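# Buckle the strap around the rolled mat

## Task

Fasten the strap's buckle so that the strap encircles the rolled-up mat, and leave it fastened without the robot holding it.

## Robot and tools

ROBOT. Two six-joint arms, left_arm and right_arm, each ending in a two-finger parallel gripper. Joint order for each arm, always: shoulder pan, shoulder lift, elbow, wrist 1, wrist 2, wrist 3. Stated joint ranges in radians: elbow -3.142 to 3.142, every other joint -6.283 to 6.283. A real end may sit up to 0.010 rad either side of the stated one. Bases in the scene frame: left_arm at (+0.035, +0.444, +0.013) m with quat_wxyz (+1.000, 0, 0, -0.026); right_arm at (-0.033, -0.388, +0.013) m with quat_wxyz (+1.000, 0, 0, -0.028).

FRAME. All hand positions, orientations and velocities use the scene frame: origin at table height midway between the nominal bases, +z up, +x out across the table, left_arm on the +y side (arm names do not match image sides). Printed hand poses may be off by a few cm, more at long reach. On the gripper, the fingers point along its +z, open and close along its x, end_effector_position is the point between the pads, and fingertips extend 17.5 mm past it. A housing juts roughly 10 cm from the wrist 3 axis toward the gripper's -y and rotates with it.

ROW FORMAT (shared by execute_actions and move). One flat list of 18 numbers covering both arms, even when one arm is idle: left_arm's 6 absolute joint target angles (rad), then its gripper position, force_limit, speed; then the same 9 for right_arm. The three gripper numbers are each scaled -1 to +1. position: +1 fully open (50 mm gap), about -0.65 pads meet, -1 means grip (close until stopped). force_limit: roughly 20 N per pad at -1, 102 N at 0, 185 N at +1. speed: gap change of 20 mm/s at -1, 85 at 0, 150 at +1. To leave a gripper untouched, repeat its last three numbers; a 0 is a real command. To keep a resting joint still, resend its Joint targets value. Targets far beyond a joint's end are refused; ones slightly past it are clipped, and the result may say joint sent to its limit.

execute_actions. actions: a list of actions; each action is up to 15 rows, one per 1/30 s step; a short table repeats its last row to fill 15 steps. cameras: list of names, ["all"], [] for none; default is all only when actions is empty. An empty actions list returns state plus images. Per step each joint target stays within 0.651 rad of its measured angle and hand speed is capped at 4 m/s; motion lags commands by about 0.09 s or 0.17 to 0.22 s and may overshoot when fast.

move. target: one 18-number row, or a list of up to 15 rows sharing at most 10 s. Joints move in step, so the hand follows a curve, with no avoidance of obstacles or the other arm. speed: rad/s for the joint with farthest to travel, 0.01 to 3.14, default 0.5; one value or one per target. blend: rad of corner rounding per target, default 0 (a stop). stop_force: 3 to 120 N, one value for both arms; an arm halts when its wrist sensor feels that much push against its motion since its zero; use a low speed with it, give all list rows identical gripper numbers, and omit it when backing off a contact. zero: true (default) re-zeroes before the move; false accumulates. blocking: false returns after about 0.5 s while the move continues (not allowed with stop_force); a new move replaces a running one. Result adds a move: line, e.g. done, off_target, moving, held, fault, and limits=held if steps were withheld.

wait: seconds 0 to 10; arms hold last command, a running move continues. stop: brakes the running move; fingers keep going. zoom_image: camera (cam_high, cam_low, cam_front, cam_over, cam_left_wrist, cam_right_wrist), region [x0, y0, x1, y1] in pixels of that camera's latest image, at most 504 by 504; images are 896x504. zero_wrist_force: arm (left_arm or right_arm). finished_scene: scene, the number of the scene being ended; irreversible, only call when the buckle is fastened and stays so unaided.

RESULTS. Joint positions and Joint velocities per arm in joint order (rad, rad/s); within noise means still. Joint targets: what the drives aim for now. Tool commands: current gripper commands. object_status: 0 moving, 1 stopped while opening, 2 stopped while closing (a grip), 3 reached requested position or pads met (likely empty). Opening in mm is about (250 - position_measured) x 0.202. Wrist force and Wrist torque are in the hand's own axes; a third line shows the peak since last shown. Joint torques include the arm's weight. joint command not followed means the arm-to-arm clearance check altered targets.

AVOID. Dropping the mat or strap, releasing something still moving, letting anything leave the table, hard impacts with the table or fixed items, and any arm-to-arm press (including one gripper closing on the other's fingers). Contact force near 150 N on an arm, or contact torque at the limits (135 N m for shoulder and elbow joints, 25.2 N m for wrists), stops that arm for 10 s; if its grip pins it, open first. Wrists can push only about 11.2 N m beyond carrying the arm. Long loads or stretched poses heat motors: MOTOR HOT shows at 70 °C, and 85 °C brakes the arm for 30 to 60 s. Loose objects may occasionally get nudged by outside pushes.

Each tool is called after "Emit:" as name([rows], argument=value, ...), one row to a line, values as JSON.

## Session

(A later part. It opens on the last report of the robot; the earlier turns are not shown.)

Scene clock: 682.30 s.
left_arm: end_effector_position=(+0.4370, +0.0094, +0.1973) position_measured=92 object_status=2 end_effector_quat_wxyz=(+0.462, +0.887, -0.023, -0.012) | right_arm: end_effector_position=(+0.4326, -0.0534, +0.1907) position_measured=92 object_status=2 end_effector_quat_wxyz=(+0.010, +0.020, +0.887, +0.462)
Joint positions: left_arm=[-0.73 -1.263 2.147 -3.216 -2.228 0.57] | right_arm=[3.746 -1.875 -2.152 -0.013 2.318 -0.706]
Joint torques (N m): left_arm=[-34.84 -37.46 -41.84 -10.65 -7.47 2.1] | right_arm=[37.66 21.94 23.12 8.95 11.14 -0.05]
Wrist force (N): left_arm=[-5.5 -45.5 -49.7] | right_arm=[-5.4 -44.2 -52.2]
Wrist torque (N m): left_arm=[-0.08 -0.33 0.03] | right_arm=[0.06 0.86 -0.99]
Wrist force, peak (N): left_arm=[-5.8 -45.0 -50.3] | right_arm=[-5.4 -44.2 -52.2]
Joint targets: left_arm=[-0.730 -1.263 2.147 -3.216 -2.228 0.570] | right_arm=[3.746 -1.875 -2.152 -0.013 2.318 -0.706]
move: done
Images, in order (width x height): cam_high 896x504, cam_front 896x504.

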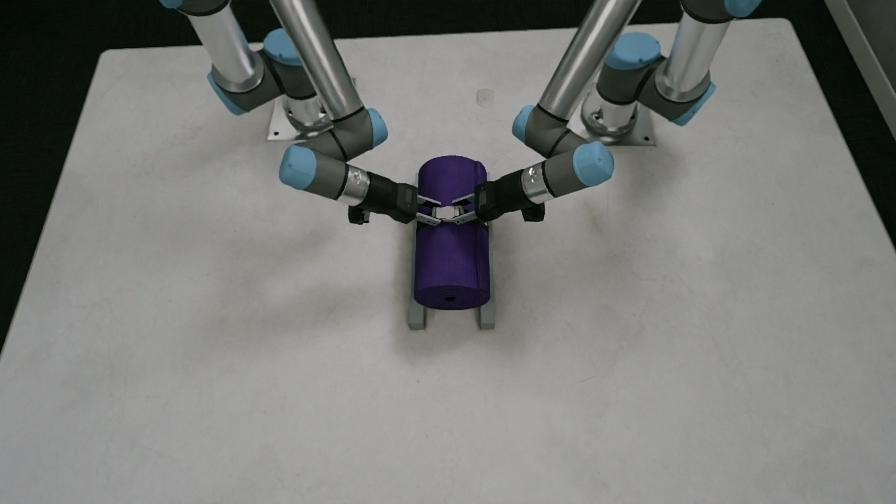

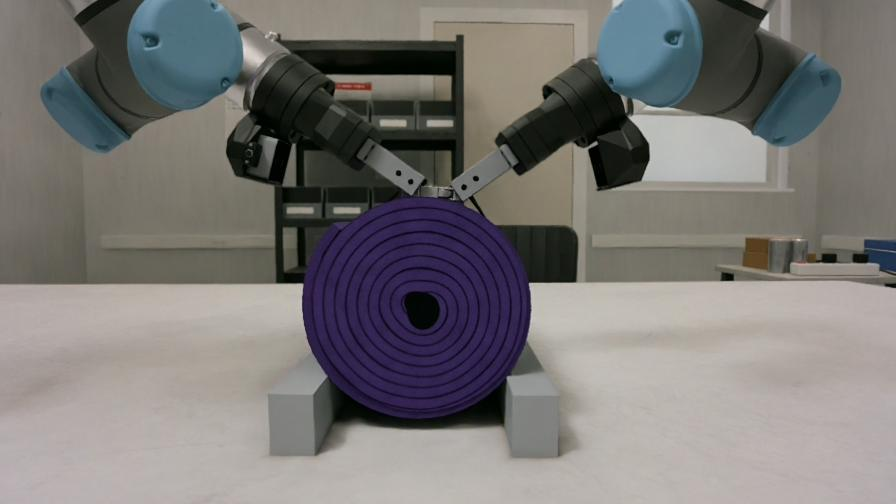

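Emit:
move(target=[-0.7315,-1.2626,2.1462,-3.2165,-2.2267,0.5685,-1,0.6,-1,3.74588,-1.87459,-2.1521,-0.01298,2.31829,-0.7063,-1,0.6,-1], speed=0.01, stop_force=40)

Emit:
move([
  [-0.7283,-1.2648,2.149,-3.2152,-2.229,0.5715,-1,0.6,-1,3.74588,-1.87459,-2.1521,-0.01298,2.31829,-0.7063,-1,0.6,-1],
], speed=0.02, cameras=["cam_front"])

Emit:
zoom_image(camera="cam_front", region=[365, 155, 505, 215])

Scene clock: 688.10 s.
left_arm: end_effector_position=(+0.4370, +0.0086, +0.1973) position_measured=92 object_status=2 end_effector_quat_wxyz=(+0.462, +0.887, -0.023, -0.012) | right_arm: end_effector_position=(+0.4326, -0.0534, +0.1907) position_measured=92 object_status=2 end_effector_quat_wxyz=(+0.010, +0.020, +0.887, +0.462)
Joint positions: left_arm=[-0.731 -1.263 2.146 -3.217 -2.227 0.568] | right_arm=[3.746 -1.875 -2.152 -0.013 2.318 -0.706]
Joint torques (N m): left_arm=[-47.62 -28.95 -47.39 -11.69 -8.44 -2.09] | right_arm=[37.64 22.36 30.04 9.04 11.15 0.08]
Wrist force (N): left_arm=[-5.4 -60.3 -71.8] | right_arm=[-5.5 -59.0 -74.1]
Wrist torque (N m): left_arm=[0.30 -0.50 0.04] | right_arm=[0.49 0.94 -1.12]
Wrist force, peak (N): left_arm=[-7.6 -59.4 -73.3] | right_arm=[-6.3 -58.8 -75.2]
Joint targets: left_arm=[-0.732 -1.263 2.146 -3.216 -2.227 0.569] | right_arm=[3.746 -1.875 -2.152 -0.013 2.318 -0.706]
move: done

Scene clock: 688.80 s.
left_arm: end_effector_position=(+0.4369, +0.0105, +0.1973) position_measured=92 object_status=2 end_effector_quat_wxyz=(+0.462, +0.887, -0.023, -0.012) | right_arm: end_effector_position=(+0.4325, -0.0533, +0.1907) position_measured=92 object_status=2 end_effector_quat_wxyz=(+0.010, +0.020, +0.887, +0.462)
Joint positions: left_arm=[-0.728 -1.265 2.149 -3.215 -2.229 0.572] | right_arm=[3.746 -1.875 -2.152 -0.013 2.318 -0.706]
Joint torques (N m): left_arm=[2.04 -41.57 -17.91 -3.33 -3.48 1.85] | right_arm=[10.86 22.73 30.34 5.33 4.22 0.13]
Wrist force (N): left_arm=[-2.0 -21.2 -12.7] | right_arm=[-2.6 -19.2 -17.3]
Wrist torque (N m): left_arm=[-0.25 -0.21 -0.26] | right_arm=[-0.56 0.73 -0.99]
Wrist force, peak (N): left_arm=[-5.3 -60.6 -71.6] | right_arm=[-4.7 -58.9 -74.3]
Joint targets: left_arm=[-0.728 -1.265 2.149 -3.215 -2.229 0.572] | right_arm=[3.746 -1.875 -2.152 -0.013 2.318 -0.706]
move: done
Images, in order (width x height): cam_front 896x504.

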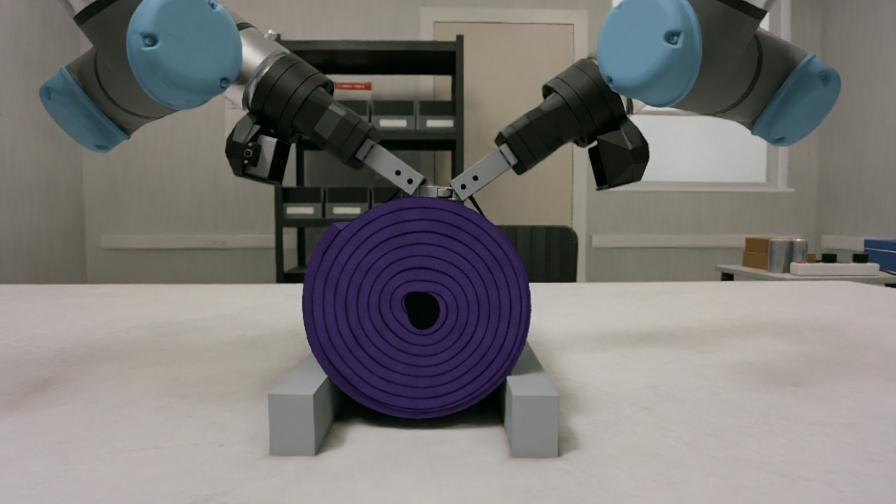

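Scaled by 3.600.

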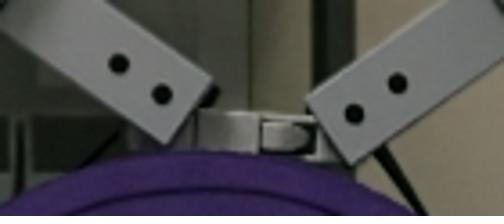

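Emit:
move([
  [-0.7266,-1.2659,2.1504,-3.2145,-2.2301,0.5731,-1,0.6,-1,3.74588,-1.87459,-2.1521,-0.01298,2.31829,-0.7063,-1,0.6,-1],
  [-0.7266,-1.2659,2.1504,-3.2145,-2.2301,0.5731,1,0.6,-1,3.74588,-1.87459,-2.1521,-0.01298,2.31829,-0.7063,1,0.6,-1],
  [-0.6687,-1.349,2.1687,-3.1137,-2.2685,0.6293,1,0.6,-1,3.6905,-1.80313,-2.16146,-0.1173,2.35191,-0.7672,1,0.6,-1],
], speed=0.15, cameras=["cam_front","cam_high"])

Emit:
zoom_image(camera="cam_front", region=[365, 155, 505, 215])

Emit:
zoom_image(camera="cam_high", region=[425, 195, 485, 230])

Scene clock: 696.47 s.
left_arm: end_effector_position=(+0.4396, +0.0445, +0.2202) position_measured=3 object_status=3 end_effector_quat_wxyz=(+0.461, +0.887, -0.023, -0.012) | right_arm: end_effector_position=(+0.4312, -0.0828, +0.2114) position_measured=3 object_status=3 end_effector_quat_wxyz=(+0.010, +0.020, +0.887, +0.462)
Joint positions: left_arm=[-0.669 -1.349 2.169 -3.114 -2.269 0.629] | right_arm=[3.69 -1.803 -2.162 -0.117 2.352 -0.767]
Joint torques (N m): left_arm=[-9.5 -24.61 -25.17 -6.42 0.82 -2.54] | right_arm=[5.92 16.73 17.78 4.8 -1.52 1.54]
Wrist force (N): left_arm=[-1.5 -4.8 2.8] | right_arm=[-2.7 1.1 0.1]
Wrist torque (N m): left_arm=[-0.62 0.24 -0.40] | right_arm=[0.12 0.63 -0.66]
Wrist force, peak (N): left_arm=[-2.7 -20.1 -13.7] | right_arm=[-2.8 -18.7 -17.4]
Joint targets: left_arm=[-0.669 -1.349 2.169 -3.114 -2.268 0.629] | right_arm=[3.691 -1.803 -2.161 -0.117 2.352 -0.767]
move: done
Images, in order (width x height): cam_high 896x504, cam_front 896x504.

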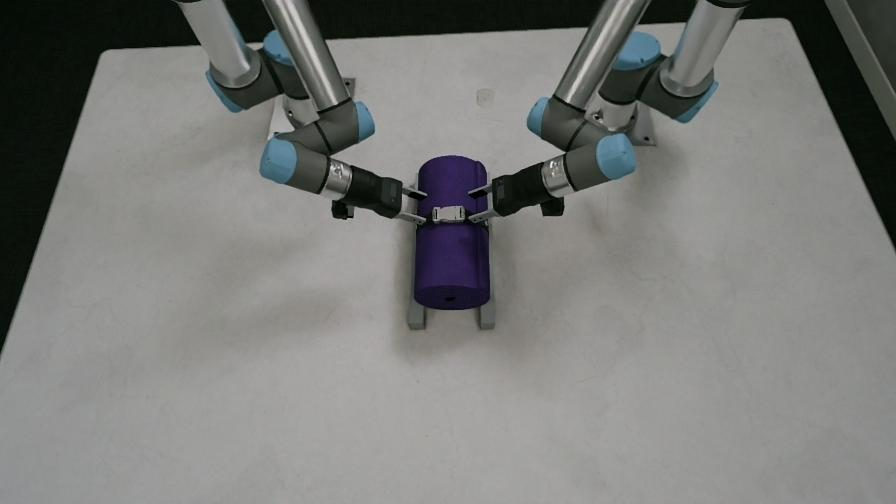

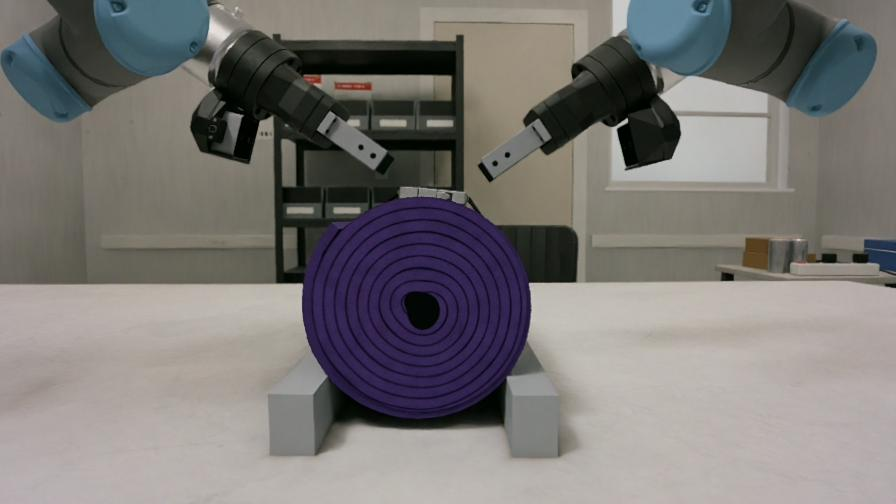

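Scaled by 3.600.

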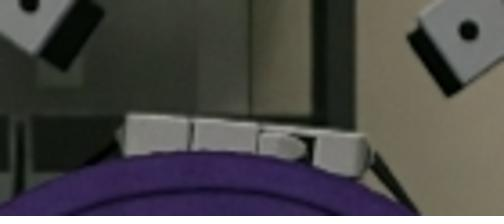

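Scaled by 8.400.

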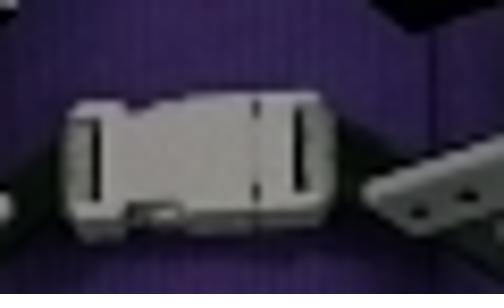

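Flush, and the side prong is showing in the window, so the buckle is latched.

Emit:
finished_scene(scene=2)

The scene is finished: the task was done.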